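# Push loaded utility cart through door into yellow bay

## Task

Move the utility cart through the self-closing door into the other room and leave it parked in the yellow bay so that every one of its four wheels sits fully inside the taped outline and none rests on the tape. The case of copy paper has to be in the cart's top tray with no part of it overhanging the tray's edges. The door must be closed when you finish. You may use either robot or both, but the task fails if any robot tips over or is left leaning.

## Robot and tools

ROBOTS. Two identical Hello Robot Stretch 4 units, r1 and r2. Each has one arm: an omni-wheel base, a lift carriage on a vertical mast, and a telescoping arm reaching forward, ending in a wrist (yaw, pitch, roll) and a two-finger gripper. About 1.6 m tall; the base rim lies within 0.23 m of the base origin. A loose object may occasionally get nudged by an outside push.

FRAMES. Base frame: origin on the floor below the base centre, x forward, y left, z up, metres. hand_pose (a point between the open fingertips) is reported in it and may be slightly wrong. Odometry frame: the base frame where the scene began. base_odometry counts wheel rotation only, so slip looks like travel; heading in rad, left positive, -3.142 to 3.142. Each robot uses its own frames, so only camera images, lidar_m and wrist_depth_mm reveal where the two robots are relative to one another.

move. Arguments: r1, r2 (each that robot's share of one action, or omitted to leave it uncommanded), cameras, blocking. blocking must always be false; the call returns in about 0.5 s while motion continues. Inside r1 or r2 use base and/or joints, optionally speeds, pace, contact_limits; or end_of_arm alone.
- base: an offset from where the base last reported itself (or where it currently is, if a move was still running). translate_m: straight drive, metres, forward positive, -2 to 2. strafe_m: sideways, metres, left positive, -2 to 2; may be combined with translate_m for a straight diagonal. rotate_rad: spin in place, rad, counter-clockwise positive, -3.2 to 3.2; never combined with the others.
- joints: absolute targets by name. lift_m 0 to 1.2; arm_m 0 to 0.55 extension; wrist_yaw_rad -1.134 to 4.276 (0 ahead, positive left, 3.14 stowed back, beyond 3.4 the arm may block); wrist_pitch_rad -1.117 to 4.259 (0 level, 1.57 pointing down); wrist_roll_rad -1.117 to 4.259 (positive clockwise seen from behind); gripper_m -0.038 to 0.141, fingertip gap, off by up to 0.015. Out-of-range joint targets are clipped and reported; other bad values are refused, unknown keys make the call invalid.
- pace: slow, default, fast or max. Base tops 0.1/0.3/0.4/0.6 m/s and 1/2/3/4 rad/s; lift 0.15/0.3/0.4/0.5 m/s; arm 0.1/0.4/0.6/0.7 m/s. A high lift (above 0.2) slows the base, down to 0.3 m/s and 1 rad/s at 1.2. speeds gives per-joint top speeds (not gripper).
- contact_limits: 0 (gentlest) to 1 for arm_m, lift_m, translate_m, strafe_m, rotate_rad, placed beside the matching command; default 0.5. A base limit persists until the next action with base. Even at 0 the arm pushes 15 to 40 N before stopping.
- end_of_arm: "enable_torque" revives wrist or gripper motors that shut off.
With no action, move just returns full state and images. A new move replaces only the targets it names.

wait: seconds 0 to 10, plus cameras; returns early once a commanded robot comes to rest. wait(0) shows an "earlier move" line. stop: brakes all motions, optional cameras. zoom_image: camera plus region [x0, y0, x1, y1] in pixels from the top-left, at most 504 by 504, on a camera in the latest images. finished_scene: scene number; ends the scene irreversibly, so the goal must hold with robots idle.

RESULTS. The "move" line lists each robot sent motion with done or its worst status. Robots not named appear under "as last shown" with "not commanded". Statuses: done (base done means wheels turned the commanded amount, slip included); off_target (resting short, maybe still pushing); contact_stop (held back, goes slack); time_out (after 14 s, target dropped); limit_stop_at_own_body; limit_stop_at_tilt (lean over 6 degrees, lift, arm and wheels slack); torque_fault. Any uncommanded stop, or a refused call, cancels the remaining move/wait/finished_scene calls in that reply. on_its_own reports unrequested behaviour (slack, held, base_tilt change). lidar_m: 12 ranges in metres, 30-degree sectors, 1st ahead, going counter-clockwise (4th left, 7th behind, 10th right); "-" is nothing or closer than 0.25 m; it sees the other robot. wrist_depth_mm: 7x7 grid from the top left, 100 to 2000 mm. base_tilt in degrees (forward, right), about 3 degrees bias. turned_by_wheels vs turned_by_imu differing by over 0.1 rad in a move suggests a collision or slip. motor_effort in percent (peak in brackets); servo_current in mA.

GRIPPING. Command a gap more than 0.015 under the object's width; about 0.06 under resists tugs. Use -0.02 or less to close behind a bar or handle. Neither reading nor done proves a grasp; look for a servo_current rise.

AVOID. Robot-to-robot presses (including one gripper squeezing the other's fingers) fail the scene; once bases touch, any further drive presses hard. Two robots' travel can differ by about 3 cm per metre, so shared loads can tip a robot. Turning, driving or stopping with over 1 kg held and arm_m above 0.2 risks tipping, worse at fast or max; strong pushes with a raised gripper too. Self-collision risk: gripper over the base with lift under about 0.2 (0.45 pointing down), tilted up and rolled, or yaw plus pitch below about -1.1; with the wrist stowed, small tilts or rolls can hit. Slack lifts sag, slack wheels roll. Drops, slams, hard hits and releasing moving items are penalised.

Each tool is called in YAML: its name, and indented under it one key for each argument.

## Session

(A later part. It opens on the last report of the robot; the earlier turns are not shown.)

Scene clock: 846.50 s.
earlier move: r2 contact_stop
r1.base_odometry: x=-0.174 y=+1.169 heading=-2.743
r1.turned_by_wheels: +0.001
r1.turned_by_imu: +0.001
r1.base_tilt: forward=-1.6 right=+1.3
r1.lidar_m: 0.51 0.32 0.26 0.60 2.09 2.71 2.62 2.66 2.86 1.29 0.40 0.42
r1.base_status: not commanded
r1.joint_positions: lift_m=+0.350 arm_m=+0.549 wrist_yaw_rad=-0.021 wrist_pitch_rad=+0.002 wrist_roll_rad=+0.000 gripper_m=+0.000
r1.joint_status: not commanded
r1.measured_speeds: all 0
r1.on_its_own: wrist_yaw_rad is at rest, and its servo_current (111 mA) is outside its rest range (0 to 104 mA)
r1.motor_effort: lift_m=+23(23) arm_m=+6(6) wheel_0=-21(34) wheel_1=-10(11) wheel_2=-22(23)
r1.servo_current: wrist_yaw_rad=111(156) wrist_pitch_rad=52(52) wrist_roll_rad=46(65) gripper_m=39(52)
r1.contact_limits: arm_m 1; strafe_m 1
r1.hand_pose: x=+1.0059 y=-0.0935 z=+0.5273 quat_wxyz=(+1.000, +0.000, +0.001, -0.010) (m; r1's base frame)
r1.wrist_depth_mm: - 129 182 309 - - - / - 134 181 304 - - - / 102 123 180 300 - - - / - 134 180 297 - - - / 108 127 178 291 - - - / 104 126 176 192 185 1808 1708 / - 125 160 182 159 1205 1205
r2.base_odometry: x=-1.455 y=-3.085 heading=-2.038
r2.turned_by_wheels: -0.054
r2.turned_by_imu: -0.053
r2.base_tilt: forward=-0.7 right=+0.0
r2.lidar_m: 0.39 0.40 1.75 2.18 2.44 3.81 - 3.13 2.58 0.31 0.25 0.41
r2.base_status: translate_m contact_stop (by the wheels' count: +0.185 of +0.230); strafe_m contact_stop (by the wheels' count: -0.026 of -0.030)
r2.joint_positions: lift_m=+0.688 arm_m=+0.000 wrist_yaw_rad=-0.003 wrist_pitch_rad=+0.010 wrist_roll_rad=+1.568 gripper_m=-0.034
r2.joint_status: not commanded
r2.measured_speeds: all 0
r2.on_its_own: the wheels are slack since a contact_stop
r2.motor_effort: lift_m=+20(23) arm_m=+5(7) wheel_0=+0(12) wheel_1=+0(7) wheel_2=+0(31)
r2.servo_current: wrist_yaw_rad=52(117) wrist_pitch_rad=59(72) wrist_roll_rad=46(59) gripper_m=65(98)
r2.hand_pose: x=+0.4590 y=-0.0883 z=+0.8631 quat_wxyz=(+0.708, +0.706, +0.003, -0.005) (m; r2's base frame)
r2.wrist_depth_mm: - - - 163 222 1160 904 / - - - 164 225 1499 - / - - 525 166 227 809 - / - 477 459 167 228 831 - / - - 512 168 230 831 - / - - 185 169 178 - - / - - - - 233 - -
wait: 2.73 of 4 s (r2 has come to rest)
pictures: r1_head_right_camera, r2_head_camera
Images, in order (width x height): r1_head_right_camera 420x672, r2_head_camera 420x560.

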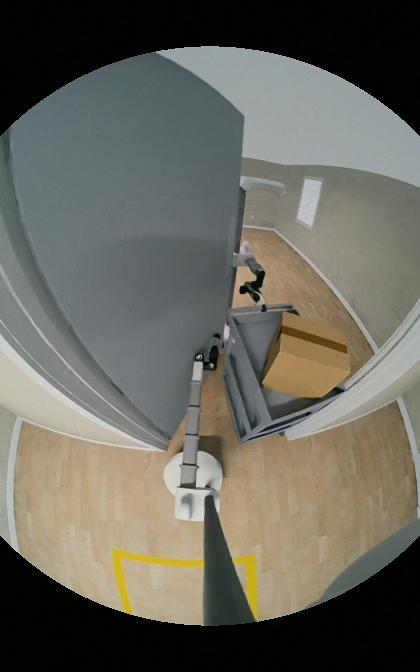

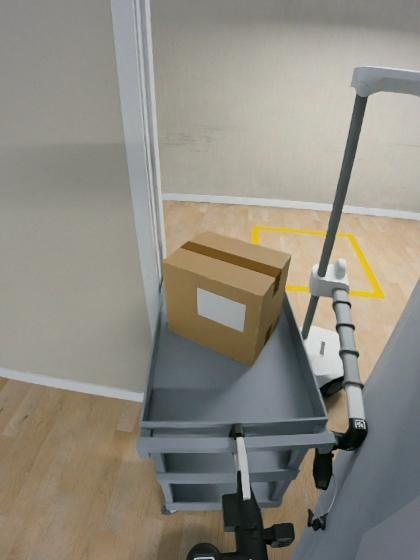

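move:
  blocking: false
  r2: {"base":{"translate_m":-0.24,"strafe_m":-0.06},"pace":"slow"}
  cameras: []

wait:
  seconds: 5
  cameras: []

move:
  blocking: false
  r2: {"base":{"strafe_m":0.12},"pace":"slow"}
  cameras: []

wait:
  seconds: 4
  cameras: ["r1_head_right_camera","r2_head_camera"]

Scene clock: 864.40 s.
move: r2 moving
r1.base_odometry: x=-0.174 y=+1.169 heading=-2.743
r1.turned_by_wheels: +0.000
r1.turned_by_imu: +0.000
r1.base_tilt: forward=-1.6 right=+1.3
r1.lidar_m: 0.49 0.32 0.27 0.59 2.11 2.70 2.61 2.67 2.83 1.32 0.40 0.42
r1.base_status: not commanded
r1.joint_positions: lift_m=+0.350 arm_m=+0.549 wrist_yaw_rad=-0.021 wrist_pitch_rad=+0.002 wrist_roll_rad=+0.000 gripper_m=+0.000
r1.joint_status: not commanded
r1.measured_speeds: all 0
r1.motor_effort: lift_m=+23(23) arm_m=+6(6) wheel_0=-21(22) wheel_1=-10(10) wheel_2=-22(22)
r1.servo_current: wrist_yaw_rad=117(143) wrist_pitch_rad=39(52) wrist_roll_rad=52(59) gripper_m=46(46)
r1.contact_limits: arm_m 1; strafe_m 1
r1.hand_pose: x=+1.0059 y=-0.0935 z=+0.5273 quat_wxyz=(+1.000, +0.000, +0.001, -0.010) (m; r1's base frame)
r1.wrist_depth_mm: - 129 182 307 - - - / - 135 181 304 - - - / 102 123 180 301 - - - / - 134 180 298 - - - / 108 127 178 293 - - - / 105 126 177 192 184 1756 1708 / - 125 159 183 158 1182 1205
r2.base_odometry: x=-1.452 y=-3.072 heading=-2.038
r2.turned_by_wheels: +0.000
r2.turned_by_imu: +0.001
r2.base_tilt: forward=-0.7 right=+0.1
r2.lidar_m: 0.40 0.42 1.80 2.16 2.43 3.87 - 3.14 2.57 0.34 0.25 0.42
r2.base_status: translate_m moving; strafe_m moving
r2.joint_positions: lift_m=+0.688 arm_m=+0.000 wrist_yaw_rad=+0.001 wrist_pitch_rad=+0.010 wrist_roll_rad=+1.568 gripper_m=-0.034
r2.joint_status: not commanded
r2.measured_speeds: translate_m=-0.048 strafe_m=-0.012 rotate_rad=-0.001 lift_m=+0.000 arm_m=+0.000 wrist_yaw_rad=+0.000 wrist_pitch_rad=+0.000 wrist_roll_rad=+0.000
r2.motor_effort: lift_m=+20(20) arm_m=+4(5) wheel_0=-5(8) wheel_1=-8(8) wheel_2=+14(14)
r2.servo_current: wrist_yaw_rad=46(59) wrist_pitch_rad=59(65) wrist_roll_rad=59(59) gripper_m=65(65)
r2.hand_pose: x=+0.4594 y=-0.0870 z=+0.8631 quat_wxyz=(+0.708, +0.706, +0.004, -0.003) (m; r2's base frame)
r2.wrist_depth_mm: - - - 161 220 1430 904 / - - - 163 223 798 - / - - 512 164 225 831 - / - 477 459 167 226 842 - / - - 512 168 229 842 - / - 585 185 169 178 - - / - - - - 233 - -
pictures: none
No camera images: "cameras" was empty.

Scene clock: 867.63 s.
earlier move: r2 done
r1.base_odometry: x=-0.174 y=+1.169 heading=-2.743
r1.turned_by_wheels: +0.000
r1.turned_by_imu: +0.000
r1.base_tilt: forward=-1.6 right=+1.3
r1.lidar_m: 0.51 0.32 0.27 0.59 2.09 2.70 2.61 2.65 2.89 1.32 0.80 0.88
r1.base_status: not commanded
r1.joint_positions: lift_m=+0.350 arm_m=+0.549 wrist_yaw_rad=-0.007 wrist_pitch_rad=+0.002 wrist_roll_rad=+0.000 gripper_m=+0.000
r1.joint_status: not commanded
r1.measured_speeds: all 0
r1.motor_effort: lift_m=+23(23) arm_m=+4(6) wheel_0=-21(22) wheel_1=-9(11) wheel_2=-23(24)
r1.servo_current: wrist_yaw_rad=46(143) wrist_pitch_rad=46(52) wrist_roll_rad=39(59) gripper_m=39(52)
r1.contact_limits: arm_m 1; strafe_m 1
r1.hand_pose: x=+1.0073 y=-0.0895 z=+0.5273 quat_wxyz=(+1.000, +0.000, +0.001, -0.004) (m; r1's base frame)
r1.wrist_depth_mm: - 129 173 286 - 169 161 / - 129 173 285 - - 162 / - 124 173 283 - - 162 / - 135 172 281 - - 163 / - 123 173 279 - 234 163 / 105 123 163 199 185 167 156 / - 122 161 220 178 165 -
r2.base_odometry: x=-1.400 y=-2.844 heading=-2.038
r2.turned_by_wheels: +0.000
r2.turned_by_imu: +0.001
r2.base_tilt: forward=-0.7 right=+0.1
r2.lidar_m: 0.25 0.25 2.17 2.30 2.55 4.07 - 3.02 2.45 2.47 1.48 0.35
r2.base_status: done
r2.joint_positions: lift_m=+0.688 arm_m=+0.000 wrist_yaw_rad=+0.011 wrist_pitch_rad=+0.010 wrist_roll_rad=+1.569 gripper_m=-0.034
r2.joint_status: not commanded
r2.measured_speeds: all 0
r2.motor_effort: lift_m=+20(20) arm_m=-5(5) wheel_0=-1(9) wheel_1=-5(10) wheel_2=+6(22)
r2.servo_current: wrist_yaw_rad=59(85) wrist_pitch_rad=59(65) wrist_roll_rad=46(59) gripper_m=65(72)
r2.hand_pose: x=+0.4603 y=-0.0844 z=+0.8631 quat_wxyz=(+0.708, +0.706, +0.007, +0.000) (m; r2's base frame)
r2.wrist_depth_mm: - - 115 105 - - - / - - - - - - - / - - - - - - - / - - - - - 1661 - / - - - 189 250 1708 - / - - 181 162 180 - - / - 144 418 - 203 - -
wait: 3.23 of 5 s (r2 has come to rest)
pictures: none
No camera images: "cameras" was empty.

Scene clock: 868.13 s.
move: r2 moving
r1: as last shown
r1.lidar_m: 0.49 0.31 0.28 0.61 2.09 2.69 2.61 2.66 2.84 1.28 0.81 0.87
r1.motor_effort: lift_m=+23(23) arm_m=+4(4) wheel_0=-21(22) wheel_1=-9(9) wheel_2=-23(24)
r1.servo_current: wrist_yaw_rad=52(65) wrist_pitch_rad=39(46) wrist_roll_rad=33(59) gripper_m=39(46)
r1.contact_limits: arm_m 1; strafe_m 1
r1.wrist_depth_mm: - 129 174 286 - 569 163 / - 129 174 285 - - 164 / - 124 173 282 - - 164 / - 135 174 281 - - 165 / - 124 172 282 - - 163 / 105 123 163 200 185 169 159 / - 122 161 220 178 166 -
r2.base_odometry: x=-1.388 y=-2.850 heading=-2.038
r2.turned_by_wheels: +0.000
r2.turned_by_imu: +0.000
r2.base_tilt: forward=-0.7 right=+0.1
r2.lidar_m: 0.25 0.27 2.19 2.25 2.52 4.03 - 3.04 2.51 2.49 1.46 0.35
r2.base_status: strafe_m moving
r2.joint_positions: lift_m=+0.688 arm_m=+0.000 wrist_yaw_rad=+0.003 wrist_pitch_rad=+0.010 wrist_roll_rad=+1.569 gripper_m=-0.034
r2.joint_status: not commanded
r2.measured_speeds: translate_m=+0.001 strafe_m=+0.056 rotate_rad=-0.005 lift_m=+0.000 arm_m=+0.000 wrist_yaw_rad=-0.015 wrist_pitch_rad=+0.000 wrist_roll_rad=+0.000
r2.motor_effort: lift_m=+20(20) arm_m=-5(5) wheel_0=-10(10) wheel_1=+8(8) wheel_2=+1(4)
r2.servo_current: wrist_yaw_rad=59(72) wrist_pitch_rad=52(65) wrist_roll_rad=39(59) gripper_m=59(72)
r2.hand_pose: x=+0.4596 y=-0.0866 z=+0.8631 quat_wxyz=(+0.708, +0.706, +0.005, -0.003) (m; r2's base frame)
r2.wrist_depth_mm: - - - - - - - / - - - - - - - / - - - - - - - / - - - 209 285 1708 488 / - - - 189 250 1756 - / - - 182 160 179 668 - / - 144 418 - 201 - -
pictures: none
No camera images: "cameras" was empty.

Scene clock: 870.00 s.
earlier move: r2 done
r1.base_odometry: x=-0.174 y=+1.169 heading=-2.743
r1.turned_by_wheels: +0.000
r1.turned_by_imu: +0.000
r1.base_tilt: forward=-1.6 right=+1.3
r1.lidar_m: 0.48 0.31 0.25 0.57 2.10 2.69 2.60 2.66 2.86 1.30 0.81 0.92
r1.base_status: not commanded
r1.joint_positions: lift_m=+0.350 arm_m=+0.549 wrist_yaw_rad=-0.007 wrist_pitch_rad=+0.002 wrist_roll_rad=+0.000 gripper_m=+0.000
r1.joint_status: not commanded
r1.measured_speeds: all 0
r1.motor_effort: lift_m=+23(23) arm_m=+4(4) wheel_0=-21(22) wheel_1=-9(9) wheel_2=-23(24)
r1.servo_current: wrist_yaw_rad=52(78) wrist_pitch_rad=39(52) wrist_roll_rad=46(65) gripper_m=39(52)
r1.contact_limits: arm_m 1; strafe_m 1
r1.hand_pose: x=+1.0073 y=-0.0895 z=+0.5273 quat_wxyz=(+1.000, +0.000, +0.001, -0.004) (m; r1's base frame)
r1.wrist_depth_mm: - 129 173 286 647 - 492 / - 129 174 285 - - - / - 124 174 283 - - - / - 135 172 282 - - - / - 124 172 281 - - - / 105 123 163 199 185 1808 1618 / - 123 161 220 178 1308 -
r2.base_odometry: x=-1.293 y=-2.898 heading=-2.039
r2.turned_by_wheels: +0.000
r2.turned_by_imu: +0.000
r2.base_tilt: forward=-0.7 right=+0.1
r2.lidar_m: 0.26 0.27 2.16 2.17 2.40 3.82 - 3.15 2.61 2.59 0.47 0.40
r2.base_status: done
r2.joint_positions: lift_m=+0.688 arm_m=+0.000 wrist_yaw_rad=-0.003 wrist_pitch_rad=+0.010 wrist_roll_rad=+1.569 gripper_m=-0.034
r2.joint_status: not commanded
r2.measured_speeds: all 0
r2.motor_effort: lift_m=+20(20) arm_m=-5(5) wheel_0=-6(14) wheel_1=+3(9) wheel_2=-2(4)
r2.servo_current: wrist_yaw_rad=39(72) wrist_pitch_rad=52(65) wrist_roll_rad=52(59) gripper_m=65(72)
r2.hand_pose: x=+0.4591 y=-0.0883 z=+0.8631 quat_wxyz=(+0.708, +0.706, +0.003, -0.005) (m; r2's base frame)
r2.wrist_depth_mm: - - - - - 1229 1098 / - - - 309 - 1537 1118 / - - - 247 355 370 370 / - - - 213 287 1708 480 / - - - 183 248 1708 - / - - 181 160 179 - - / - 145 424 - 206 - -
wait: 1.87 of 4 s (r2 has come to rest)
pictures: r1_head_right_camera, r2_head_camera
Images, in order (width x height): r1_head_right_camera 420x672, r2_head_camera 420x560.

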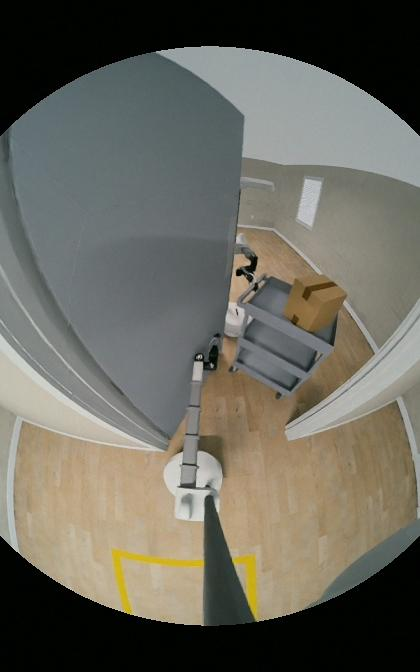

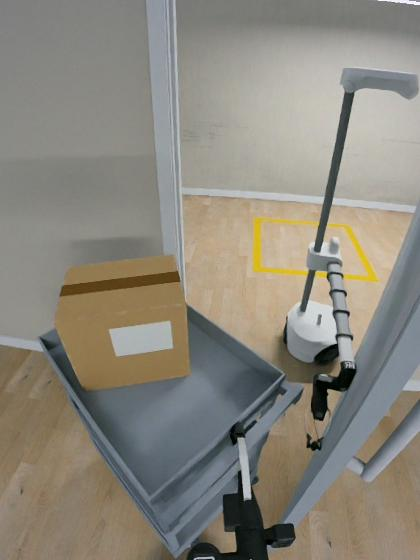

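move:
  blocking: false
  r2: {"base":{"translate_m":-0.355,"strafe_m":0.31},"pace":"slow"}
  cameras: []

wait:
  seconds: 6.5
  cameras: ["r1_head_right_camera","r2_head_camera"]

Scene clock: 883.23 s.
move: r2 moving
r1: as last shown
r1.lidar_m: 0.48 0.31 0.25 0.57 2.11 2.70 2.60 2.65 2.86 1.28 0.80 0.92
r1.motor_effort: lift_m=+23(23) arm_m=+4(4) wheel_0=-21(22) wheel_1=-8(9) wheel_2=-23(24)
r1.servo_current: wrist_yaw_rad=72(72) wrist_pitch_rad=39(46) wrist_roll_rad=59(59) gripper_m=46(46)
r1.contact_limits: arm_m 1; strafe_m 1
r1.wrist_depth_mm: - 129 173 286 668 - 492 / - 129 174 285 - - - / - 124 173 286 - - - / - 135 173 283 - - - / - 124 172 281 - - - / 105 123 163 200 185 1808 1708 / - 122 161 219 178 1308 -
r2.base_odometry: x=-1.281 y=-2.893 heading=-2.038
r2.turned_by_wheels: +0.000
r2.turned_by_imu: +0.001
r2.base_tilt: forward=-0.7 right=+0.1
r2.lidar_m: 0.27 0.27 2.17 2.17 2.40 3.81 - 3.20 2.61 2.57 0.49 0.42
r2.base_status: translate_m moving; strafe_m moving
r2.joint_positions: lift_m=+0.688 arm_m=+0.000 wrist_yaw_rad=-0.003 wrist_pitch_rad=+0.010 wrist_roll_rad=+1.569 gripper_m=-0.034
r2.joint_status: not commanded
r2.measured_speeds: translate_m=-0.038 strafe_m=+0.033 rotate_rad=+0.000 lift_m=+0.000 arm_m=+0.000 wrist_yaw_rad=+0.000 wrist_pitch_rad=+0.000 wrist_roll_rad=+0.000
r2.motor_effort: lift_m=+20(20) arm_m=-5(5) wheel_0=-7(14) wheel_1=+4(5) wheel_2=+9(10)
r2.servo_current: wrist_yaw_rad=46(65) wrist_pitch_rad=59(65) wrist_roll_rad=39(52) gripper_m=65(65)
r2.hand_pose: x=+0.4591 y=-0.0883 z=+0.8631 quat_wxyz=(+0.708, +0.706, +0.003, -0.005) (m; r2's base frame)
r2.wrist_depth_mm: - - - - - 1229 1078 / - - - 307 - 1537 1118 / - - - 243 347 1464 427 / - - - 211 287 1661 488 / - - - 183 247 1576 - / - - 180 161 178 - - / - 144 421 - 206 - -
pictures: none
No camera images: "cameras" was empty.

Scene clock: 888.67 s.
earlier move: r2 done
r1.base_odometry: x=-0.174 y=+1.169 heading=-2.743
r1.turned_by_wheels: +0.000
r1.turned_by_imu: +0.000
r1.base_tilt: forward=-1.6 right=+1.3
r1.lidar_m: 0.48 0.31 0.25 0.60 2.09 2.71 2.61 2.65 2.87 1.30 0.82 1.09
r1.base_status: not commanded
r1.joint_positions: lift_m=+0.350 arm_m=+0.549 wrist_yaw_rad=-0.007 wrist_pitch_rad=+0.002 wrist_roll_rad=+0.000 gripper_m=+0.000
r1.joint_status: not commanded
r1.measured_speeds: all 0
r1.motor_effort: lift_m=+23(23) arm_m=+4(4) wheel_0=-22(22) wheel_1=-9(9) wheel_2=-23(24)
r1.servo_current: wrist_yaw_rad=59(85) wrist_pitch_rad=46(52) wrist_roll_rad=39(65) gripper_m=39(52)
r1.contact_limits: arm_m 1; strafe_m 1
r1.hand_pose: x=+1.0073 y=-0.0895 z=+0.5273 quat_wxyz=(+1.000, +0.000, +0.001, -0.004) (m; r1's base frame)
r1.wrist_depth_mm: - 129 173 287 - 654 508 / - 129 174 283 1281 683 647 / - 124 173 285 - - - / - 135 173 283 - - - / - 124 172 282 - - - / 105 123 163 200 185 1618 1808 / - 122 162 220 178 - -
r2.base_odometry: x=-0.857 y=-2.720 heading=-2.038
r2.turned_by_wheels: +0.000
r2.turned_by_imu: +0.001
r2.base_tilt: forward=-0.7 right=+0.0
r2.lidar_m: 0.37 0.40 1.94 1.92 2.16 3.38 4.20 3.43 2.85 2.82 0.93 0.42
r2.base_status: done
r2.joint_positions: lift_m=+0.688 arm_m=+0.000 wrist_yaw_rad=+0.003 wrist_pitch_rad=+0.010 wrist_roll_rad=+1.569 gripper_m=-0.034
r2.joint_status: not commanded
r2.measured_speeds: all 0
r2.motor_effort: lift_m=+20(20) arm_m=-5(5) wheel_0=-4(14) wheel_1=+4(7) wheel_2=+6(13)
r2.servo_current: wrist_yaw_rad=46(65) wrist_pitch_rad=59(65) wrist_roll_rad=52(59) gripper_m=59(72)
r2.hand_pose: x=+0.4596 y=-0.0865 z=+0.8631 quat_wxyz=(+0.708, +0.706, +0.005, -0.002) (m; r2's base frame)
r2.wrist_depth_mm: - - - 176 238 1618 1138 / - - - 176 236 1661 504 / - - 621 174 234 809 - / - 459 466 233 233 854 - / - 488 492 172 232 831 - / - 525 185 170 179 - - / - - - - 229 - -
wait: 5.43 of 6.5 s (r2 has come to rest)
pictures: r1_head_right_camera, r2_head_camera
Images, in order (width x height): r1_head_right_camera 420x672, r2_head_camera 420x560.

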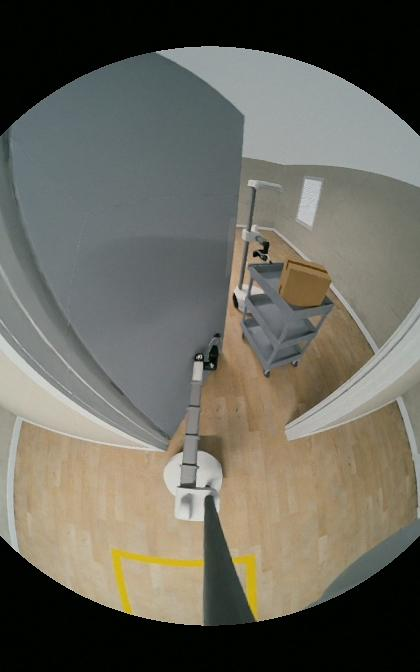

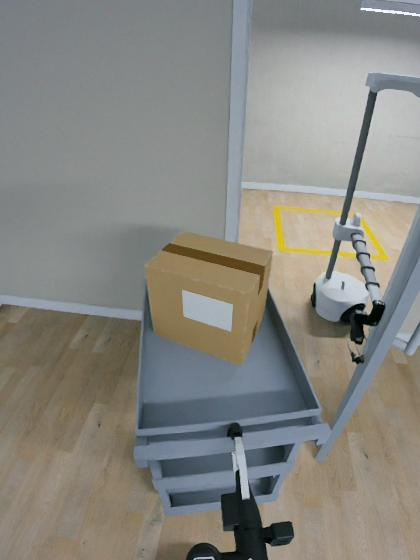

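move:
  blocking: false
  r2: {"base":{"translate_m":-0.33,"strafe_m":-0.32},"pace":"slow"}
  cameras: []

wait:
  seconds: 7
  cameras: ["r2_head_camera","r2_wrist_camera"]

Scene clock: 910.20 s.
move: r2 moving
r1: as last shown
r1.lidar_m: 0.48 0.27 0.25 0.58 2.09 2.70 2.62 2.67 2.83 1.31 0.80 1.07
r1.motor_effort: lift_m=+23(23) arm_m=+4(4) wheel_0=-22(22) wheel_1=-9(9) wheel_2=-23(23)
r1.servo_current: wrist_yaw_rad=72(72) wrist_pitch_rad=46(52) wrist_roll_rad=33(59) gripper_m=46(46)
r1.contact_limits: arm_m 1; strafe_m 1
r1.wrist_depth_mm: - 129 173 286 - 647 504 / - 129 173 283 1255 699 640 / - 124 173 282 - - - / - 135 173 281 - - - / - 123 172 282 - - - / 105 123 163 199 184 1661 1808 / - 122 161 219 178 - -
r2.base_odometry: x=-0.861 y=-2.708 heading=-2.037
r2.turned_by_wheels: +0.001
r2.turned_by_imu: +0.001
r2.base_tilt: forward=-0.7 right=+0.0
r2.lidar_m: 0.39 0.39 1.94 1.93 2.17 3.42 4.19 3.47 2.82 2.83 0.96 0.45
r2.base_status: translate_m moving; strafe_m moving
r2.joint_positions: lift_m=+0.688 arm_m=+0.000 wrist_yaw_rad=+0.003 wrist_pitch_rad=+0.010 wrist_roll_rad=+1.569 gripper_m=-0.034
r2.joint_status: not commanded
r2.measured_speeds: translate_m=-0.038 strafe_m=-0.035 rotate_rad=-0.001 lift_m=+0.000 arm_m=+0.000 wrist_yaw_rad=+0.000 wrist_pitch_rad=+0.000 wrist_roll_rad=+0.000
r2.motor_effort: lift_m=+20(20) arm_m=-5(5) wheel_0=+3(6) wheel_1=-8(9) wheel_2=+14(14)
r2.servo_current: wrist_yaw_rad=52(59) wrist_pitch_rad=59(65) wrist_roll_rad=59(59) gripper_m=65(72)
r2.hand_pose: x=+0.4596 y=-0.0865 z=+0.8631 quat_wxyz=(+0.708, +0.706, +0.005, -0.002) (m; r2's base frame)
r2.wrist_depth_mm: - - - 177 237 1618 1138 / - - - 175 236 1661 504 / - - 627 174 235 809 - / - 462 462 233 235 842 - / - 488 492 172 232 831 - / - 525 185 170 178 - - / - - - - 229 - -
pictures: none
No camera images: "cameras" was empty.

Scene clock: 915.53 s.
earlier move: r2 done
r1.base_odometry: x=-0.174 y=+1.169 heading=-2.743
r1.turned_by_wheels: +0.000
r1.turned_by_imu: +0.000
r1.base_tilt: forward=-1.6 right=+1.3
r1.lidar_m: 0.49 0.32 0.27 0.60 2.10 2.68 2.61 2.66 2.86 1.28 0.81 1.32
r1.base_status: not commanded
r1.joint_positions: lift_m=+0.350 arm_m=+0.549 wrist_yaw_rad=-0.007 wrist_pitch_rad=+0.002 wrist_roll_rad=+0.000 gripper_m=+0.000
r1.joint_status: not commanded
r1.measured_speeds: all 0
r1.motor_effort: lift_m=+23(23) arm_m=+4(4) wheel_0=-22(22) wheel_1=-9(9) wheel_2=-24(24)
r1.servo_current: wrist_yaw_rad=78(78) wrist_pitch_rad=39(52) wrist_roll_rad=52(65) gripper_m=46(52)
r1.contact_limits: arm_m 1; strafe_m 1
r1.hand_pose: x=+1.0073 y=-0.0895 z=+0.5273 quat_wxyz=(+1.000, +0.000, +0.001, -0.004) (m; r1's base frame)
r1.wrist_depth_mm: - 129 173 287 715 554 496 / - 129 174 285 634 647 647 / - 124 173 285 - - - / - 135 172 281 - - - / - 124 172 281 - - - / 105 123 163 200 185 1921 1661 / - 122 161 218 143 - -
r2.base_odometry: x=-0.994 y=-2.282 heading=-2.037
r2.turned_by_wheels: +0.000
r2.turned_by_imu: +0.001
r2.base_tilt: forward=-0.7 right=+0.1
r2.lidar_m: 0.31 0.30 2.33 2.29 2.57 3.92 3.93 3.00 2.47 2.44 2.33 0.49
r2.base_status: done
r2.joint_positions: lift_m=+0.688 arm_m=+0.000 wrist_yaw_rad=+0.004 wrist_pitch_rad=+0.010 wrist_roll_rad=+1.569 gripper_m=-0.034
r2.joint_status: not commanded
r2.measured_speeds: all 0
r2.motor_effort: lift_m=+20(20) arm_m=-5(5) wheel_0=+6(14) wheel_1=-5(9) wheel_2=+7(14)
r2.servo_current: wrist_yaw_rad=52(65) wrist_pitch_rad=59(72) wrist_roll_rad=52(65) gripper_m=72(72)
r2.hand_pose: x=+0.4597 y=-0.0863 z=+0.8631 quat_wxyz=(+0.708, +0.706, +0.005, -0.002) (m; r2's base frame)
r2.wrist_depth_mm: - - - 265 - - 1098 / - 741 732 237 325 327 330 / - - - 216 283 1661 - / 1708 - - 199 262 1756 - / - - 585 181 242 809 - / - 449 183 167 178 - - / - - 452 - 213 - -
wait: 5.33 of 7 s (r2 has come to rest)
pictures: r2_head_camera, r2_wrist_camera
Images, in order (width x height): r2_head_camera 420x560, r2_wrist_camera 616x392.

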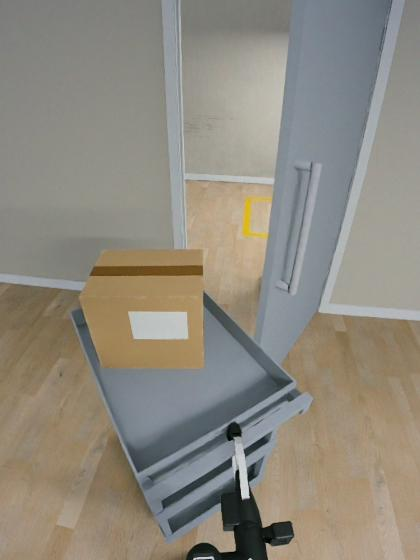

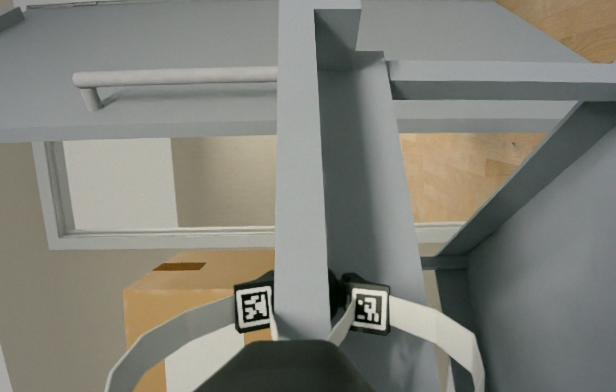

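move:
  blocking: false
  r2: {"base":{"translate_m":-0.44,"strafe_m":-0.26},"pace":"slow"}
  cameras: []

wait:
  seconds: 8
  cameras: ["r2_head_camera"]

Scene clock: 938.33 s.
move: r2 moving
r1: as last shown
r1.lidar_m: 0.50 0.29 0.27 0.60 2.11 2.69 2.61 2.67 2.86 1.32 0.81 1.30
r1.motor_effort: lift_m=+23(23) arm_m=+4(4) wheel_0=-21(22) wheel_1=-9(9) wheel_2=-23(24)
r1.servo_current: wrist_yaw_rad=65(78) wrist_pitch_rad=39(46) wrist_roll_rad=52(52) gripper_m=33(46)
r1.contact_limits: arm_m 1; strafe_m 1
r1.wrist_depth_mm: - 129 173 286 715 544 496 / - 130 174 283 647 647 634 / - 124 173 283 - - - / - 135 173 281 - - - / - 124 173 281 - - - / 105 123 162 200 185 1921 1499 / - 122 161 220 144 - -
r2.base_odometry: x=-0.995 y=-2.268 heading=-2.037
r2.turned_by_wheels: +0.001
r2.turned_by_imu: +0.001
r2.base_tilt: forward=-0.6 right=+0.0
r2.lidar_m: 0.31 0.28 2.32 2.30 2.57 3.93 3.90 2.96 2.47 2.43 2.35 0.46
r2.base_status: translate_m moving; strafe_m moving
r2.joint_positions: lift_m=+0.688 arm_m=+0.000 wrist_yaw_rad=+0.004 wrist_pitch_rad=+0.010 wrist_roll_rad=+1.569 gripper_m=-0.034
r2.joint_status: not commanded
r2.measured_speeds: translate_m=-0.047 strafe_m=-0.028 rotate_rad=-0.002 lift_m=+0.000 arm_m=+0.000 wrist_yaw_rad=+0.000 wrist_pitch_rad=+0.000 wrist_roll_rad=+0.000
r2.motor_effort: lift_m=+20(20) arm_m=-5(5) wheel_0=+6(8) wheel_1=-7(9) wheel_2=+10(14)
r2.servo_current: wrist_yaw_rad=52(59) wrist_pitch_rad=52(65) wrist_roll_rad=46(59) gripper_m=65(65)
r2.hand_pose: x=+0.4597 y=-0.0863 z=+0.8631 quat_wxyz=(+0.708, +0.706, +0.005, -0.002) (m; r2's base frame)
r2.wrist_depth_mm: - - - 267 - - 1078 / - 750 759 241 325 329 330 / - - - 219 285 1661 - / 1756 - - 200 263 1808 - / - - 591 181 242 798 - / - 445 185 169 179 - - / - 145 449 - 213 - -
pictures: none
No camera images: "cameras" was empty.

Scene clock: 944.10 s.
earlier move: r2 done
r1.base_odometry: x=-0.174 y=+1.169 heading=-2.743
r1.turned_by_wheels: +0.000
r1.turned_by_imu: +0.000
r1.base_tilt: forward=-1.6 right=+1.3
r1.lidar_m: 0.48 0.31 0.26 0.59 2.08 2.68 2.59 2.68 2.84 1.32 0.79 3.45
r1.base_status: not commanded
r1.joint_positions: lift_m=+0.350 arm_m=+0.549 wrist_yaw_rad=-0.007 wrist_pitch_rad=+0.002 wrist_roll_rad=+0.000 gripper_m=+0.000
r1.joint_status: not commanded
r1.measured_speeds: all 0
r1.motor_effort: lift_m=+23(23) arm_m=+4(4) wheel_0=-21(22) wheel_1=-9(9) wheel_2=-23(24)
r1.servo_current: wrist_yaw_rad=59(85) wrist_pitch_rad=39(52) wrist_roll_rad=52(72) gripper_m=46(52)
r1.contact_limits: arm_m 1; strafe_m 1
r1.hand_pose: x=+1.0073 y=-0.0895 z=+0.5273 quat_wxyz=(+1.000, +0.000, +0.001, -0.004) (m; r1's base frame)
r1.wrist_depth_mm: - 129 174 286 - - - / - 129 174 286 - - - / - 124 173 283 - - - / - 135 173 281 - - - / - 124 173 281 - - - / 105 123 163 200 184 1808 1756 / - 122 162 219 163 1281 1281
r2.base_odometry: x=-1.029 y=-1.772 heading=-2.037
r2.turned_by_wheels: +0.000
r2.turned_by_imu: +0.000
r2.base_tilt: forward=-0.7 right=+0.1
r2.lidar_m: 0.25 0.26 2.65 2.63 2.94 3.56 3.51 2.61 2.14 2.10 2.39 0.49
r2.base_status: done
r2.joint_positions: lift_m=+0.688 arm_m=+0.000 wrist_yaw_rad=+0.003 wrist_pitch_rad=+0.010 wrist_roll_rad=+1.569 gripper_m=-0.034
r2.joint_status: not commanded
r2.measured_speeds: all 0
r2.motor_effort: lift_m=+20(20) arm_m=-5(5) wheel_0=+4(11) wheel_1=-5(9) wheel_2=+6(14)
r2.servo_current: wrist_yaw_rad=39(65) wrist_pitch_rad=59(65) wrist_roll_rad=39(59) gripper_m=65(72)
r2.hand_pose: x=+0.4596 y=-0.0866 z=+0.8631 quat_wxyz=(+0.708, +0.706, +0.005, -0.003) (m; r2's base frame)
r2.wrist_depth_mm: - - - - - 1499 1160 / - - - 325 - 1576 1160 / 1661 - - 255 364 375 377 / - - - 214 294 - 477 / - - - 185 254 1661 539 / - - 184 162 179 661 - / - - 413 - 198 - -
wait: 5.77 of 8 s (r2 has come to rest)
pictures: r2_head_camera
Images, in order (width x height): r2_head_camera 420x560.

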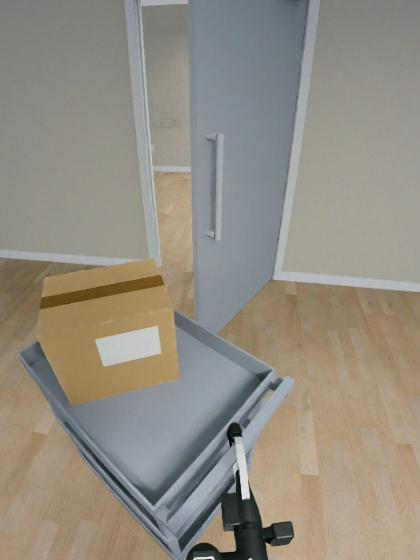

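move:
  blocking: false
  r2: {"base":{"translate_m":-0.3,"strafe_m":0.02},"pace":"slow"}
  cameras: []

wait:
  seconds: 8
  cameras: ["r2_head_camera","r2_wrist_camera"]

Scene clock: 958.00 s.
move: r2 moving
r1: as last shown
r1.lidar_m: 0.46 0.32 0.26 0.59 2.11 2.69 2.61 2.65 2.85 1.30 0.81 3.47
r1.motor_effort: lift_m=+23(23) arm_m=+4(4) wheel_0=-22(22) wheel_1=-9(9) wheel_2=-23(23)
r1.servo_current: wrist_yaw_rad=59(72) wrist_pitch_rad=39(52) wrist_roll_rad=39(59) gripper_m=39(52)
r1.contact_limits: arm_m 1; strafe_m 1
r1.wrist_depth_mm: - 129 174 287 - - - / - 129 174 285 - - - / - 124 173 283 - - - / - 135 172 283 - - - / - 124 172 281 - - - / 105 123 163 199 184 1756 1808 / - 122 161 219 163 1308 1281
r2.base_odometry: x=-1.023 y=-1.761 heading=-2.037
r2.turned_by_wheels: +0.000
r2.turned_by_imu: +0.001
r2.base_tilt: forward=-0.6 right=+0.1
r2.lidar_m: 0.25 0.29 2.63 2.63 2.93 3.53 3.51 2.60 2.13 2.09 2.36 0.51
r2.base_status: translate_m moving; strafe_m moving
r2.joint_positions: lift_m=+0.688 arm_m=+0.000 wrist_yaw_rad=+0.003 wrist_pitch_rad=+0.010 wrist_roll_rad=+1.569 gripper_m=-0.034
r2.joint_status: not commanded
r2.measured_speeds: translate_m=-0.049 strafe_m=+0.003 rotate_rad=-0.001 lift_m=+0.000 arm_m=+0.000 wrist_yaw_rad=+0.000 wrist_pitch_rad=+0.000 wrist_roll_rad=+0.000
r2.motor_effort: lift_m=+20(20) arm_m=-5(5) wheel_0=-6(8) wheel_1=-6(8) wheel_2=+11(12)
r2.servo_current: wrist_yaw_rad=46(52) wrist_pitch_rad=59(59) wrist_roll_rad=52(52) gripper_m=65(65)
r2.hand_pose: x=+0.4596 y=-0.0866 z=+0.8631 quat_wxyz=(+0.708, +0.706, +0.005, -0.003) (m; r2's base frame)
r2.wrist_depth_mm: - - - - - 1618 1138 / - - - 325 - 1618 1160 / 1661 - - 253 364 375 377 / - - - 213 293 - 473 / - - - 184 253 1661 530 / - - 185 158 179 661 - / - - 413 - 199 - -
pictures: none
No camera images: "cameras" was empty.

Scene clock: 961.80 s.
earlier move: r2 done
r1.base_odometry: x=-0.174 y=+1.169 heading=-2.743
r1.turned_by_wheels: +0.000
r1.turned_by_imu: +0.000
r1.base_tilt: forward=-1.6 right=+1.3
r1.lidar_m: 0.49 0.29 0.26 0.56 2.12 2.70 2.61 2.65 2.86 1.30 0.80 3.44
r1.base_status: not commanded
r1.joint_positions: lift_m=+0.350 arm_m=+0.549 wrist_yaw_rad=-0.007 wrist_pitch_rad=+0.002 wrist_roll_rad=+0.000 gripper_m=+0.000
r1.joint_status: not commanded
r1.measured_speeds: all 0
r1.motor_effort: lift_m=+23(23) arm_m=+4(4) wheel_0=-22(22) wheel_1=-9(9) wheel_2=-23(24)
r1.servo_current: wrist_yaw_rad=65(78) wrist_pitch_rad=46(52) wrist_roll_rad=72(72) gripper_m=39(52)
r1.contact_limits: arm_m 1; strafe_m 1
r1.hand_pose: x=+1.0073 y=-0.0895 z=+0.5273 quat_wxyz=(+1.000, +0.000, +0.001, -0.004) (m; r1's base frame)
r1.wrist_depth_mm: - 129 174 285 - - - / - 130 173 287 - - - / - 124 173 283 - - - / - 135 173 282 - - - / - 123 173 282 - - - / 105 123 163 200 185 1808 1708 / - 122 162 220 181 1308 1281
r2.base_odometry: x=-0.876 y=-1.514 heading=-2.038
r2.turned_by_wheels: -0.001
r2.turned_by_imu: -0.001
r2.base_tilt: forward=-0.6 right=+0.0
r2.lidar_m: 0.28 0.28 2.69 2.65 2.95 3.21 3.20 2.55 2.11 2.09 2.33 0.47
r2.base_status: done
r2.joint_positions: lift_m=+0.688 arm_m=+0.000 wrist_yaw_rad=+0.000 wrist_pitch_rad=+0.010 wrist_roll_rad=+1.569 gripper_m=-0.034
r2.joint_status: not commanded
r2.measured_speeds: all 0
r2.motor_effort: lift_m=+20(20) arm_m=-5(5) wheel_0=-7(12) wheel_1=-6(8) wheel_2=+4(12)
r2.servo_current: wrist_yaw_rad=52(59) wrist_pitch_rad=59(65) wrist_roll_rad=52(65) gripper_m=59(72)
r2.hand_pose: x=+0.4593 y=-0.0875 z=+0.8631 quat_wxyz=(+0.708, +0.706, +0.004, -0.004) (m; r2's base frame)
r2.wrist_depth_mm: - - - - - 1576 1138 / - - - 309 355 1430 1098 / - - - 230 317 1499 1182 / - - 1464 203 274 1464 504 / - - - 186 240 1661 - / - - 184 162 179 - - / - 427 427 - 208 - -
wait: 3.80 of 8 s (r2 has come to rest)
pictures: r2_head_camera, r2_wrist_camera
Images, in order (width x height): r2_head_camera 420x560, r2_wrist_camera 616x392.

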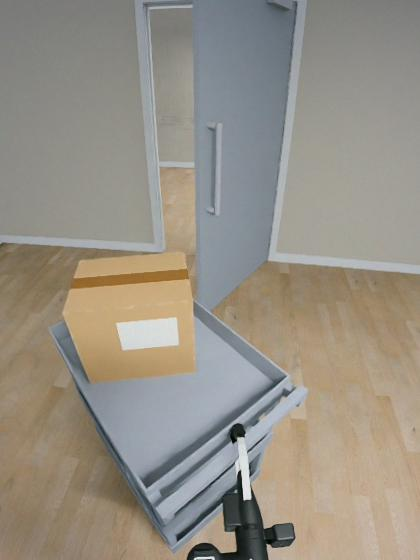

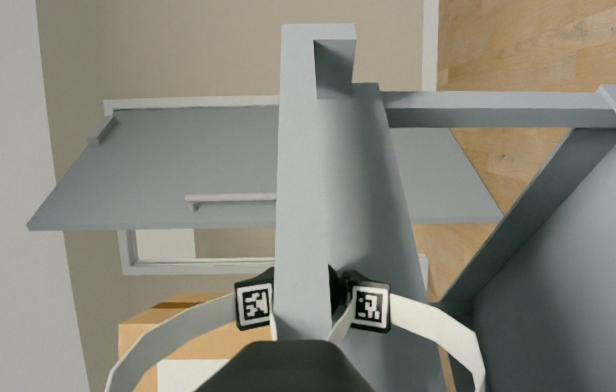

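move:
  blocking: false
  r2: {"base":{"translate_m":-0.15,"strafe_m":0.01},"pace":"slow"}
  cameras: []

wait:
  seconds: 5
  cameras: []

move:
  blocking: false
  r2: {"base":{"translate_m":-0.055,"strafe_m":0.16},"pace":"slow"}
  cameras: []

wait:
  seconds: 5
  cameras: ["r2_head_camera"]

Scene clock: 973.90 s.
move: r2 moving
r1: as last shown
r1.lidar_m: 0.47 0.30 0.28 0.58 2.11 2.71 2.62 2.65 2.87 1.29 0.77 3.45
r1.motor_effort: lift_m=+23(23) arm_m=+4(4) wheel_0=-22(22) wheel_1=-9(9) wheel_2=-23(23)
r1.servo_current: wrist_yaw_rad=46(65) wrist_pitch_rad=39(46) wrist_roll_rad=46(65) gripper_m=39(46)
r1.contact_limits: arm_m 1; strafe_m 1
r1.wrist_depth_mm: - 129 174 287 - - - / - 129 174 285 - - - / - 124 174 283 - - - / - 135 173 283 - - - / - 123 173 281 - - - / 105 123 163 199 185 1808 1808 / - 122 162 220 182 1336 1281
r2.base_odometry: x=-0.870 y=-1.503 heading=-2.038
r2.turned_by_wheels: +0.000
r2.turned_by_imu: +0.000
r2.base_tilt: forward=-0.6 right=+0.1
r2.lidar_m: 0.27 0.28 2.69 2.67 2.94 3.22 3.22 2.55 2.10 2.06 2.33 0.45
r2.base_status: translate_m moving; strafe_m moving
r2.joint_positions: lift_m=+0.688 arm_m=+0.000 wrist_yaw_rad=+0.000 wrist_pitch_rad=+0.010 wrist_roll_rad=+1.569 gripper_m=-0.034
r2.joint_status: not commanded
r2.measured_speeds: translate_m=-0.049 strafe_m=+0.003 rotate_rad=+0.000 lift_m=+0.000 arm_m=+0.000 wrist_yaw_rad=+0.000 wrist_pitch_rad=+0.000 wrist_roll_rad=+0.000
r2.motor_effort: lift_m=+20(20) arm_m=-5(5) wheel_0=-9(11) wheel_1=-5(8) wheel_2=+10(10)
r2.servo_current: wrist_yaw_rad=46(52) wrist_pitch_rad=52(65) wrist_roll_rad=46(46) gripper_m=65(72)
r2.hand_pose: x=+0.4593 y=-0.0875 z=+0.8631 quat_wxyz=(+0.708, +0.706, +0.004, -0.004) (m; r2's base frame)
r2.wrist_depth_mm: - - - - - 1618 1160 / - - - 307 351 1430 1078 / - - - 229 314 1576 1160 / - - 1499 203 271 1430 508 / - - - 186 241 723 - / - - 185 163 178 - - / - 430 430 - 208 - -
pictures: none
No camera images: "cameras" was empty.

Scene clock: 976.17 s.
earlier move: r2 done
r1.base_odometry: x=-0.174 y=+1.169 heading=-2.743
r1.turned_by_wheels: +0.000
r1.turned_by_imu: +0.000
r1.base_tilt: forward=-1.6 right=+1.3
r1.lidar_m: 0.49 0.29 0.26 0.58 2.10 2.69 2.62 2.66 2.87 1.31 0.80 3.46
r1.base_status: not commanded
r1.joint_positions: lift_m=+0.350 arm_m=+0.549 wrist_yaw_rad=-0.007 wrist_pitch_rad=+0.002 wrist_roll_rad=+0.000 gripper_m=+0.000
r1.joint_status: not commanded
r1.measured_speeds: all 0
r1.motor_effort: lift_m=+23(23) arm_m=+4(4) wheel_0=-22(22) wheel_1=-9(9) wheel_2=-23(24)
r1.servo_current: wrist_yaw_rad=52(72) wrist_pitch_rad=46(52) wrist_roll_rad=52(72) gripper_m=39(46)
r1.contact_limits: arm_m 1; strafe_m 1
r1.hand_pose: x=+1.0073 y=-0.0895 z=+0.5273 quat_wxyz=(+1.000, +0.000, +0.001, -0.004) (m; r1's base frame)
r1.wrist_depth_mm: - 129 174 285 - - - / - 129 173 285 - - - / - 124 173 283 - - - / - 135 173 282 - - - / - 124 173 282 - - - / 105 123 163 198 185 1808 1708 / - 122 161 219 182 1308 1255
r2.base_odometry: x=-0.800 y=-1.384 heading=-2.038
r2.turned_by_wheels: +0.000
r2.turned_by_imu: +0.000
r2.base_tilt: forward=-0.7 right=+0.1
r2.lidar_m: 0.29 0.29 2.71 2.68 2.97 3.08 3.09 2.53 2.09 2.06 2.30 0.46
r2.base_status: done
r2.joint_positions: lift_m=+0.688 arm_m=+0.000 wrist_yaw_rad=+0.000 wrist_pitch_rad=+0.010 wrist_roll_rad=+1.569 gripper_m=-0.034
r2.joint_status: not commanded
r2.measured_speeds: all 0
r2.motor_effort: lift_m=+20(20) arm_m=-5(5) wheel_0=-5(11) wheel_1=-5(8) wheel_2=+5(10)
r2.servo_current: wrist_yaw_rad=46(59) wrist_pitch_rad=52(65) wrist_roll_rad=52(65) gripper_m=59(72)
r2.hand_pose: x=+0.4593 y=-0.0875 z=+0.8631 quat_wxyz=(+0.708, +0.706, +0.004, -0.004) (m; r2's base frame)
r2.wrist_depth_mm: - - - 285 - 1618 1160 / - - - 309 334 343 349 / - - - 224 298 1708 1182 / - - - 199 265 1537 521 / - - - 184 243 788 - / - - 185 167 179 - - / - - 442 - 211 - -
wait: 2.27 of 5 s (r2 has come to rest)
pictures: none
No camera images: "cameras" was empty.

Scene clock: 976.67 s.
move: r2 moving
r1: as last shown
r1.lidar_m: 0.49 0.30 0.27 0.60 2.09 2.70 2.61 2.65 2.84 1.30 0.82 3.45
r1.motor_effort: lift_m=+23(23) arm_m=+4(4) wheel_0=-21(22) wheel_1=-9(9) wheel_2=-23(24)
r1.servo_current: wrist_yaw_rad=72(72) wrist_pitch_rad=39(46) wrist_roll_rad=65(65) gripper_m=46(46)
r1.contact_limits: arm_m 1; strafe_m 1
r1.wrist_depth_mm: - 129 174 286 - - - / - 129 174 285 - - - / - 124 174 285 - - - / - 135 173 282 - - - / - 124 173 281 - - - / 105 123 163 200 186 1808 1756 / - 122 161 220 182 1336 1281
r2.base_odometry: x=-0.787 y=-1.386 heading=-2.038
r2.turned_by_wheels: +0.000
r2.turned_by_imu: +0.000
r2.base_tilt: forward=-0.7 right=+0.1
r2.lidar_m: 0.31 0.30 2.69 2.66 2.97 3.06 3.03 2.54 2.09 2.07 2.33 0.46
r2.base_status: translate_m moving; strafe_m moving
r2.joint_positions: lift_m=+0.688 arm_m=+0.000 wrist_yaw_rad=-0.003 wrist_pitch_rad=+0.010 wrist_roll_rad=+1.569 gripper_m=-0.034
r2.joint_status: not commanded
r2.measured_speeds: translate_m=-0.016 strafe_m=+0.046 rotate_rad=+0.001 lift_m=+0.000 arm_m=+0.000 wrist_yaw_rad=-0.010 wrist_pitch_rad=+0.000 wrist_roll_rad=+0.000
r2.motor_effort: lift_m=+20(20) arm_m=-5(5) wheel_0=-11(13) wheel_1=+6(7) wheel_2=+6(7)
r2.servo_current: wrist_yaw_rad=46(59) wrist_pitch_rad=59(65) wrist_roll_rad=59(59) gripper_m=65(78)
r2.hand_pose: x=+0.4591 y=-0.0883 z=+0.8631 quat_wxyz=(+0.708, +0.706, +0.003, -0.005) (m; r2's base frame)
r2.wrist_depth_mm: - - - 285 - 1618 1138 / - - - 307 336 345 349 / - - - 224 298 1661 1182 / - - - 198 264 1576 525 / - - - 183 243 788 - / - 521 183 167 178 - - / - - 442 - 210 - -
pictures: none
No camera images: "cameras" was empty.

Scene clock: 979.13 s.
earlier move: r2 done
r1.base_odometry: x=-0.174 y=+1.169 heading=-2.743
r1.turned_by_wheels: +0.000
r1.turned_by_imu: +0.000
r1.base_tilt: forward=-1.6 right=+1.3
r1.lidar_m: 0.47 0.30 0.28 0.59 2.10 2.69 2.61 2.66 2.84 1.28 0.80 3.45
r1.base_status: not commanded
r1.joint_positions: lift_m=+0.350 arm_m=+0.549 wrist_yaw_rad=-0.007 wrist_pitch_rad=+0.002 wrist_roll_rad=+0.000 gripper_m=+0.000
r1.joint_status: not commanded
r1.measured_speeds: all 0
r1.motor_effort: lift_m=+23(23) arm_m=+4(4) wheel_0=-21(22) wheel_1=-9(9) wheel_2=-23(24)
r1.servo_current: wrist_yaw_rad=52(85) wrist_pitch_rad=39(52) wrist_roll_rad=46(65) gripper_m=46(52)
r1.contact_limits: arm_m 1; strafe_m 1
r1.hand_pose: x=+1.0073 y=-0.0895 z=+0.5273 quat_wxyz=(+1.000, +0.000, +0.001, -0.004) (m; r1's base frame)
r1.wrist_depth_mm: - 129 174 287 - - - / - 129 173 285 - - - / - 124 174 283 - - - / - 135 173 282 - - - / - 123 173 282 - - - / 105 123 163 200 185 1808 1756 / - 122 162 219 182 1308 1308
r2.base_odometry: x=-0.632 y=-1.407 heading=-2.038
r2.turned_by_wheels: +0.000
r2.turned_by_imu: +0.000
r2.base_tilt: forward=-0.6 right=+0.1
r2.lidar_m: 0.33 0.36 2.52 2.54 2.76 3.02 3.00 2.72 2.21 2.20 2.46 0.44
r2.base_status: done
r2.joint_positions: lift_m=+0.688 arm_m=+0.000 wrist_yaw_rad=-0.004 wrist_pitch_rad=+0.010 wrist_roll_rad=+1.569 gripper_m=-0.034
r2.joint_status: not commanded
r2.measured_speeds: all 0
r2.motor_effort: lift_m=+20(20) arm_m=-5(5) wheel_0=-7(14) wheel_1=+4(8) wheel_2=+3(7)
r2.servo_current: wrist_yaw_rad=59(59) wrist_pitch_rad=59(65) wrist_roll_rad=46(65) gripper_m=59(78)
r2.hand_pose: x=+0.4590 y=-0.0886 z=+0.8631 quat_wxyz=(+0.708, +0.706, +0.002, -0.005) (m; r2's base frame)
r2.wrist_depth_mm: - - - 260 290 298 303 / - - - 206 274 1708 1160 / - - - 193 258 1661 - / - - 621 184 246 809 - / - - 466 178 236 831 - / - - 185 168 178 - - / - - 492 - 219 - -
wait: 2.47 of 5 s (r2 has come to rest)
pictures: r2_head_camera
Images, in order (width x height): r2_head_camera 420x560.

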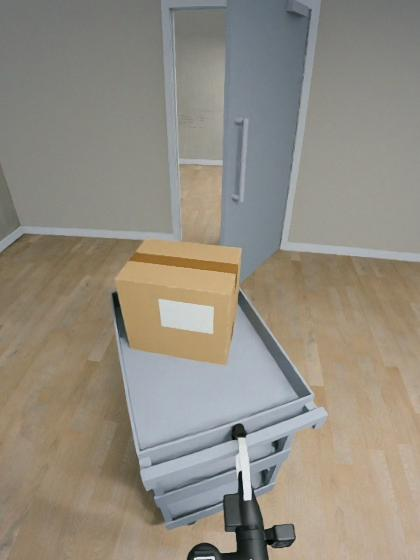

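move:
  blocking: false
  r2: {"base":{"translate_m":-0.023,"strafe_m":0.22},"pace":"slow"}
  cameras: []

wait:
  seconds: 5
  cameras: ["r2_head_camera"]

Scene clock: 986.47 s.
move: r2 moving
r1: as last shown
r1.base_tilt: forward=-1.5 right=+1.3
r1.lidar_m: 0.51 0.31 0.27 0.60 2.11 2.68 2.60 2.67 2.86 1.31 0.81 3.45
r1.motor_effort: lift_m=+23(23) arm_m=+4(4) wheel_0=-21(22) wheel_1=-9(9) wheel_2=-23(23)
r1.servo_current: wrist_yaw_rad=78(78) wrist_pitch_rad=46(46) wrist_roll_rad=46(59) gripper_m=39(46)
r1.contact_limits: arm_m 1; strafe_m 1
r1.wrist_depth_mm: - 129 173 286 - - - / - 129 173 283 - - - / - 124 173 283 - - - / - 135 173 282 - - - / - 123 173 281 - - - / 105 123 163 200 185 1863 1756 / - 122 161 219 182 1336 1281
r2.base_odometry: x=-0.620 y=-1.412 heading=-2.038
r2.turned_by_wheels: +0.000
r2.turned_by_imu: +0.000
r2.base_tilt: forward=-0.7 right=+0.1
r2.lidar_m: 0.34 0.35 2.52 2.51 2.79 3.02 2.97 2.76 2.25 2.22 2.49 0.45
r2.base_status: translate_m moving; strafe_m moving
r2.joint_positions: lift_m=+0.688 arm_m=+0.000 wrist_yaw_rad=-0.004 wrist_pitch_rad=+0.010 wrist_roll_rad=+1.569 gripper_m=-0.034
r2.joint_status: not commanded
r2.measured_speeds: translate_m=-0.006 strafe_m=+0.052 rotate_rad=+0.001 lift_m=+0.000 arm_m=+0.000 wrist_yaw_rad=+0.000 wrist_pitch_rad=+0.000 wrist_roll_rad=+0.000
r2.motor_effort: lift_m=+20(20) arm_m=-5(5) wheel_0=-8(12) wheel_1=+5(9) wheel_2=+4(4)
r2.servo_current: wrist_yaw_rad=46(59) wrist_pitch_rad=59(65) wrist_roll_rad=46(52) gripper_m=65(65)
r2.hand_pose: x=+0.4590 y=-0.0887 z=+0.8631 quat_wxyz=(+0.708, +0.706, +0.002, -0.005) (m; r2's base frame)
r2.wrist_depth_mm: - - - 262 289 293 296 / - - - 204 271 1618 1182 / - - - 193 256 1708 - / - - 603 183 246 - - / - 508 466 179 235 842 - / - - 185 168 178 - - / - - 500 - 219 - -
pictures: none
No camera images: "cameras" was empty.

Scene clock: 989.37 s.
earlier move: r2 done
r1.base_odometry: x=-0.174 y=+1.169 heading=-2.743
r1.turned_by_wheels: +0.000
r1.turned_by_imu: +0.000
r1.base_tilt: forward=-1.6 right=+1.3
r1.lidar_m: 0.49 0.32 0.27 0.59 2.09 2.70 2.62 2.66 2.86 1.32 0.80 3.47
r1.base_status: not commanded
r1.joint_positions: lift_m=+0.350 arm_m=+0.549 wrist_yaw_rad=-0.007 wrist_pitch_rad=+0.002 wrist_roll_rad=+0.000 gripper_m=+0.000
r1.joint_status: not commanded
r1.measured_speeds: all 0
r1.motor_effort: lift_m=+23(23) arm_m=+4(4) wheel_0=-21(22) wheel_1=-9(9) wheel_2=-23(24)
r1.servo_current: wrist_yaw_rad=59(78) wrist_pitch_rad=46(46) wrist_roll_rad=59(72) gripper_m=46(52)
r1.contact_limits: arm_m 1; strafe_m 1
r1.hand_pose: x=+1.0073 y=-0.0895 z=+0.5273 quat_wxyz=(+1.000, +0.000, +0.001, -0.004) (m; r1's base frame)
r1.wrist_depth_mm: - 129 173 286 - - - / - 129 173 285 - - - / - 124 173 285 - - - / - 135 173 282 - - - / - 123 172 281 - - - / 105 123 163 198 185 1808 1756 / - 122 161 220 182 1336 1281
r2.base_odometry: x=-0.426 y=-1.486 heading=-2.038
r2.turned_by_wheels: +0.000
r2.turned_by_imu: +0.000
r2.base_tilt: forward=-0.7 right=+0.1
r2.lidar_m: 0.38 0.42 2.34 2.32 2.57 2.93 2.93 2.99 2.44 2.42 2.69 0.42
r2.base_status: done
r2.joint_positions: lift_m=+0.688 arm_m=+0.000 wrist_yaw_rad=-0.004 wrist_pitch_rad=+0.010 wrist_roll_rad=+1.569 gripper_m=-0.034
r2.joint_status: not commanded
r2.measured_speeds: all 0
r2.motor_effort: lift_m=+20(20) arm_m=-5(5) wheel_0=-4(12) wheel_1=+3(9) wheel_2=+3(5)
r2.servo_current: wrist_yaw_rad=59(65) wrist_pitch_rad=59(65) wrist_roll_rad=39(59) gripper_m=72(72)
r2.hand_pose: x=+0.4590 y=-0.0887 z=+0.8631 quat_wxyz=(+0.708, +0.706, +0.002, -0.005) (m; r2's base frame)
r2.wrist_depth_mm: - - - 163 222 1576 1118 / - - - 164 224 1430 - / - 549 521 166 226 820 - / - 477 459 167 228 831 - / - - 512 168 230 842 - / - - 185 169 178 - - / - - - - 234 1576 -
wait: 2.90 of 5 s (r2 has come to rest)
pictures: r2_head_camera
Images, in order (width x height): r2_head_camera 420x560.

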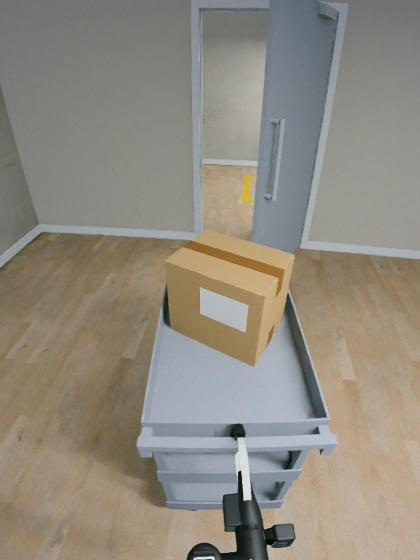

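move:
  blocking: false
  r2: {"base":{"translate_m":0.25,"strafe_m":0.022},"pace":"slow"}
  cameras: []

wait:
  seconds: 6
  cameras: ["r2_head_camera"]

Scene clock: 1001.27 s.
move: r2 moving
r1: as last shown
r1.lidar_m: 0.50 0.33 0.25 0.58 2.09 2.73 2.59 2.67 2.86 1.30 0.82 3.47
r1.servo_current: wrist_yaw_rad=65(65) wrist_pitch_rad=33(46) wrist_roll_rad=46(52) gripper_m=46(46)
r1.contact_limits: arm_m 1; strafe_m 1
r1.wrist_depth_mm: - 129 173 286 - - - / - 129 173 285 - - - / - 124 174 285 - - - / - 135 173 281 - - - / - 123 173 282 - - - / 105 123 163 200 185 1863 1808 / - 122 161 220 181 1336 1281
r2.base_odometry: x=-0.430 y=-1.497 heading=-2.038
r2.turned_by_wheels: +0.000
r2.turned_by_imu: +0.001
r2.base_tilt: forward=-0.7 right=+0.1
r2.lidar_m: 0.40 0.42 2.33 2.31 2.52 2.97 2.91 3.02 2.44 2.41 2.71 0.43
r2.base_status: translate_m moving; strafe_m moving
r2.joint_positions: lift_m=+0.688 arm_m=+0.000 wrist_yaw_rad=-0.004 wrist_pitch_rad=+0.010 wrist_roll_rad=+1.569 gripper_m=-0.034
r2.joint_status: not commanded
r2.measured_speeds: translate_m=+0.048 strafe_m=+0.004 rotate_rad=-0.001 lift_m=+0.000 arm_m=+0.000 wrist_yaw_rad=+0.000 wrist_pitch_rad=+0.000 wrist_roll_rad=+0.000
r2.motor_effort: lift_m=+20(20) arm_m=-4(5) wheel_0=+7(8) wheel_1=+7(8) wheel_2=-12(13)
r2.servo_current: wrist_yaw_rad=59(65) wrist_pitch_rad=59(59) wrist_roll_rad=46(59) gripper_m=65(72)
r2.hand_pose: x=+0.4589 y=-0.0887 z=+0.8631 quat_wxyz=(+0.708, +0.706, +0.002, -0.005) (m; r2's base frame)
r2.wrist_depth_mm: - - - 162 220 1661 1160 / - - - 163 223 1464 - / - 549 517 165 226 831 - / - 480 462 167 227 820 - / - - 512 168 229 831 - / - - 185 169 179 - - / - - - - 233 1537 -
pictures: none
No camera images: "cameras" was empty.

Scene clock: 1004.57 s.
earlier move: r2 done
r1.base_odometry: x=-0.174 y=+1.169 heading=-2.743
r1.turned_by_wheels: +0.000
r1.turned_by_imu: +0.000
r1.base_tilt: forward=-1.6 right=+1.3
r1.lidar_m: 0.47 0.31 0.28 0.59 2.09 2.71 2.60 2.69 2.85 1.29 0.80 3.44
r1.base_status: not commanded
r1.joint_positions: lift_m=+0.350 arm_m=+0.549 wrist_yaw_rad=-0.007 wrist_pitch_rad=+0.002 wrist_roll_rad=+0.000 gripper_m=+0.000
r1.joint_status: not commanded
r1.measured_speeds: all 0
r1.motor_effort: lift_m=+23(23) arm_m=+4(4) wheel_0=-22(22) wheel_1=-9(9) wheel_2=-23(24)
r1.servo_current: wrist_yaw_rad=72(78) wrist_pitch_rad=39(52) wrist_roll_rad=46(65) gripper_m=46(52)
r1.contact_limits: arm_m 1; strafe_m 1
r1.hand_pose: x=+1.0073 y=-0.0895 z=+0.5273 quat_wxyz=(+1.000, +0.000, +0.001, -0.004) (m; r1's base frame)
r1.wrist_depth_mm: - 129 174 286 - - - / - 129 174 286 - - - / - 124 173 285 - - - / - 135 173 282 - - - / - 124 172 281 - - - / 105 123 163 200 184 1808 1756 / - 123 162 219 179 1308 1308
r2.base_odometry: x=-0.518 y=-1.719 heading=-2.037
r2.turned_by_wheels: +0.001
r2.turned_by_imu: +0.002
r2.base_tilt: forward=-0.7 right=+0.0
r2.lidar_m: 0.37 0.41 2.28 2.24 2.48 3.20 3.16 3.05 2.51 2.49 2.78 0.42
r2.base_status: done
r2.joint_positions: lift_m=+0.688 arm_m=+0.000 wrist_yaw_rad=+0.001 wrist_pitch_rad=+0.010 wrist_roll_rad=+1.569 gripper_m=-0.034
r2.joint_status: not commanded
r2.measured_speeds: all 0
r2.motor_effort: lift_m=+20(20) arm_m=-4(5) wheel_0=+6(13) wheel_1=+4(9) wheel_2=-5(14)
r2.servo_current: wrist_yaw_rad=52(65) wrist_pitch_rad=59(65) wrist_roll_rad=39(65) gripper_m=65(72)
r2.hand_pose: x=+0.4593 y=-0.0873 z=+0.8631 quat_wxyz=(+0.708, +0.706, +0.004, -0.003) (m; r2's base frame)
r2.wrist_depth_mm: - - - 160 220 1618 1138 / - - 1430 163 221 741 - / - - 517 164 224 831 - / - 477 459 166 227 831 - / - - 512 168 229 842 - / - - 184 170 179 - - / - - - - 235 1537 -
wait: 3.30 of 6 s (r2 has come to rest)
pictures: r2_head_camera
Images, in order (width x height): r2_head_camera 420x560.

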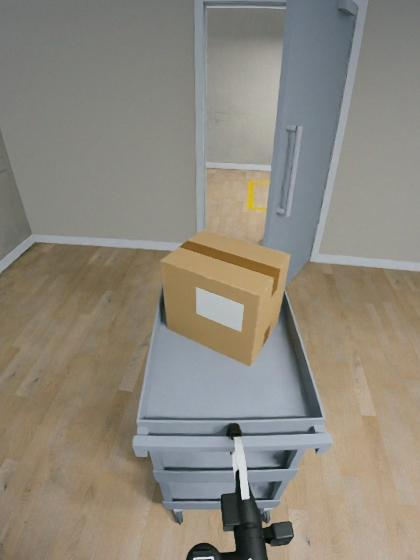

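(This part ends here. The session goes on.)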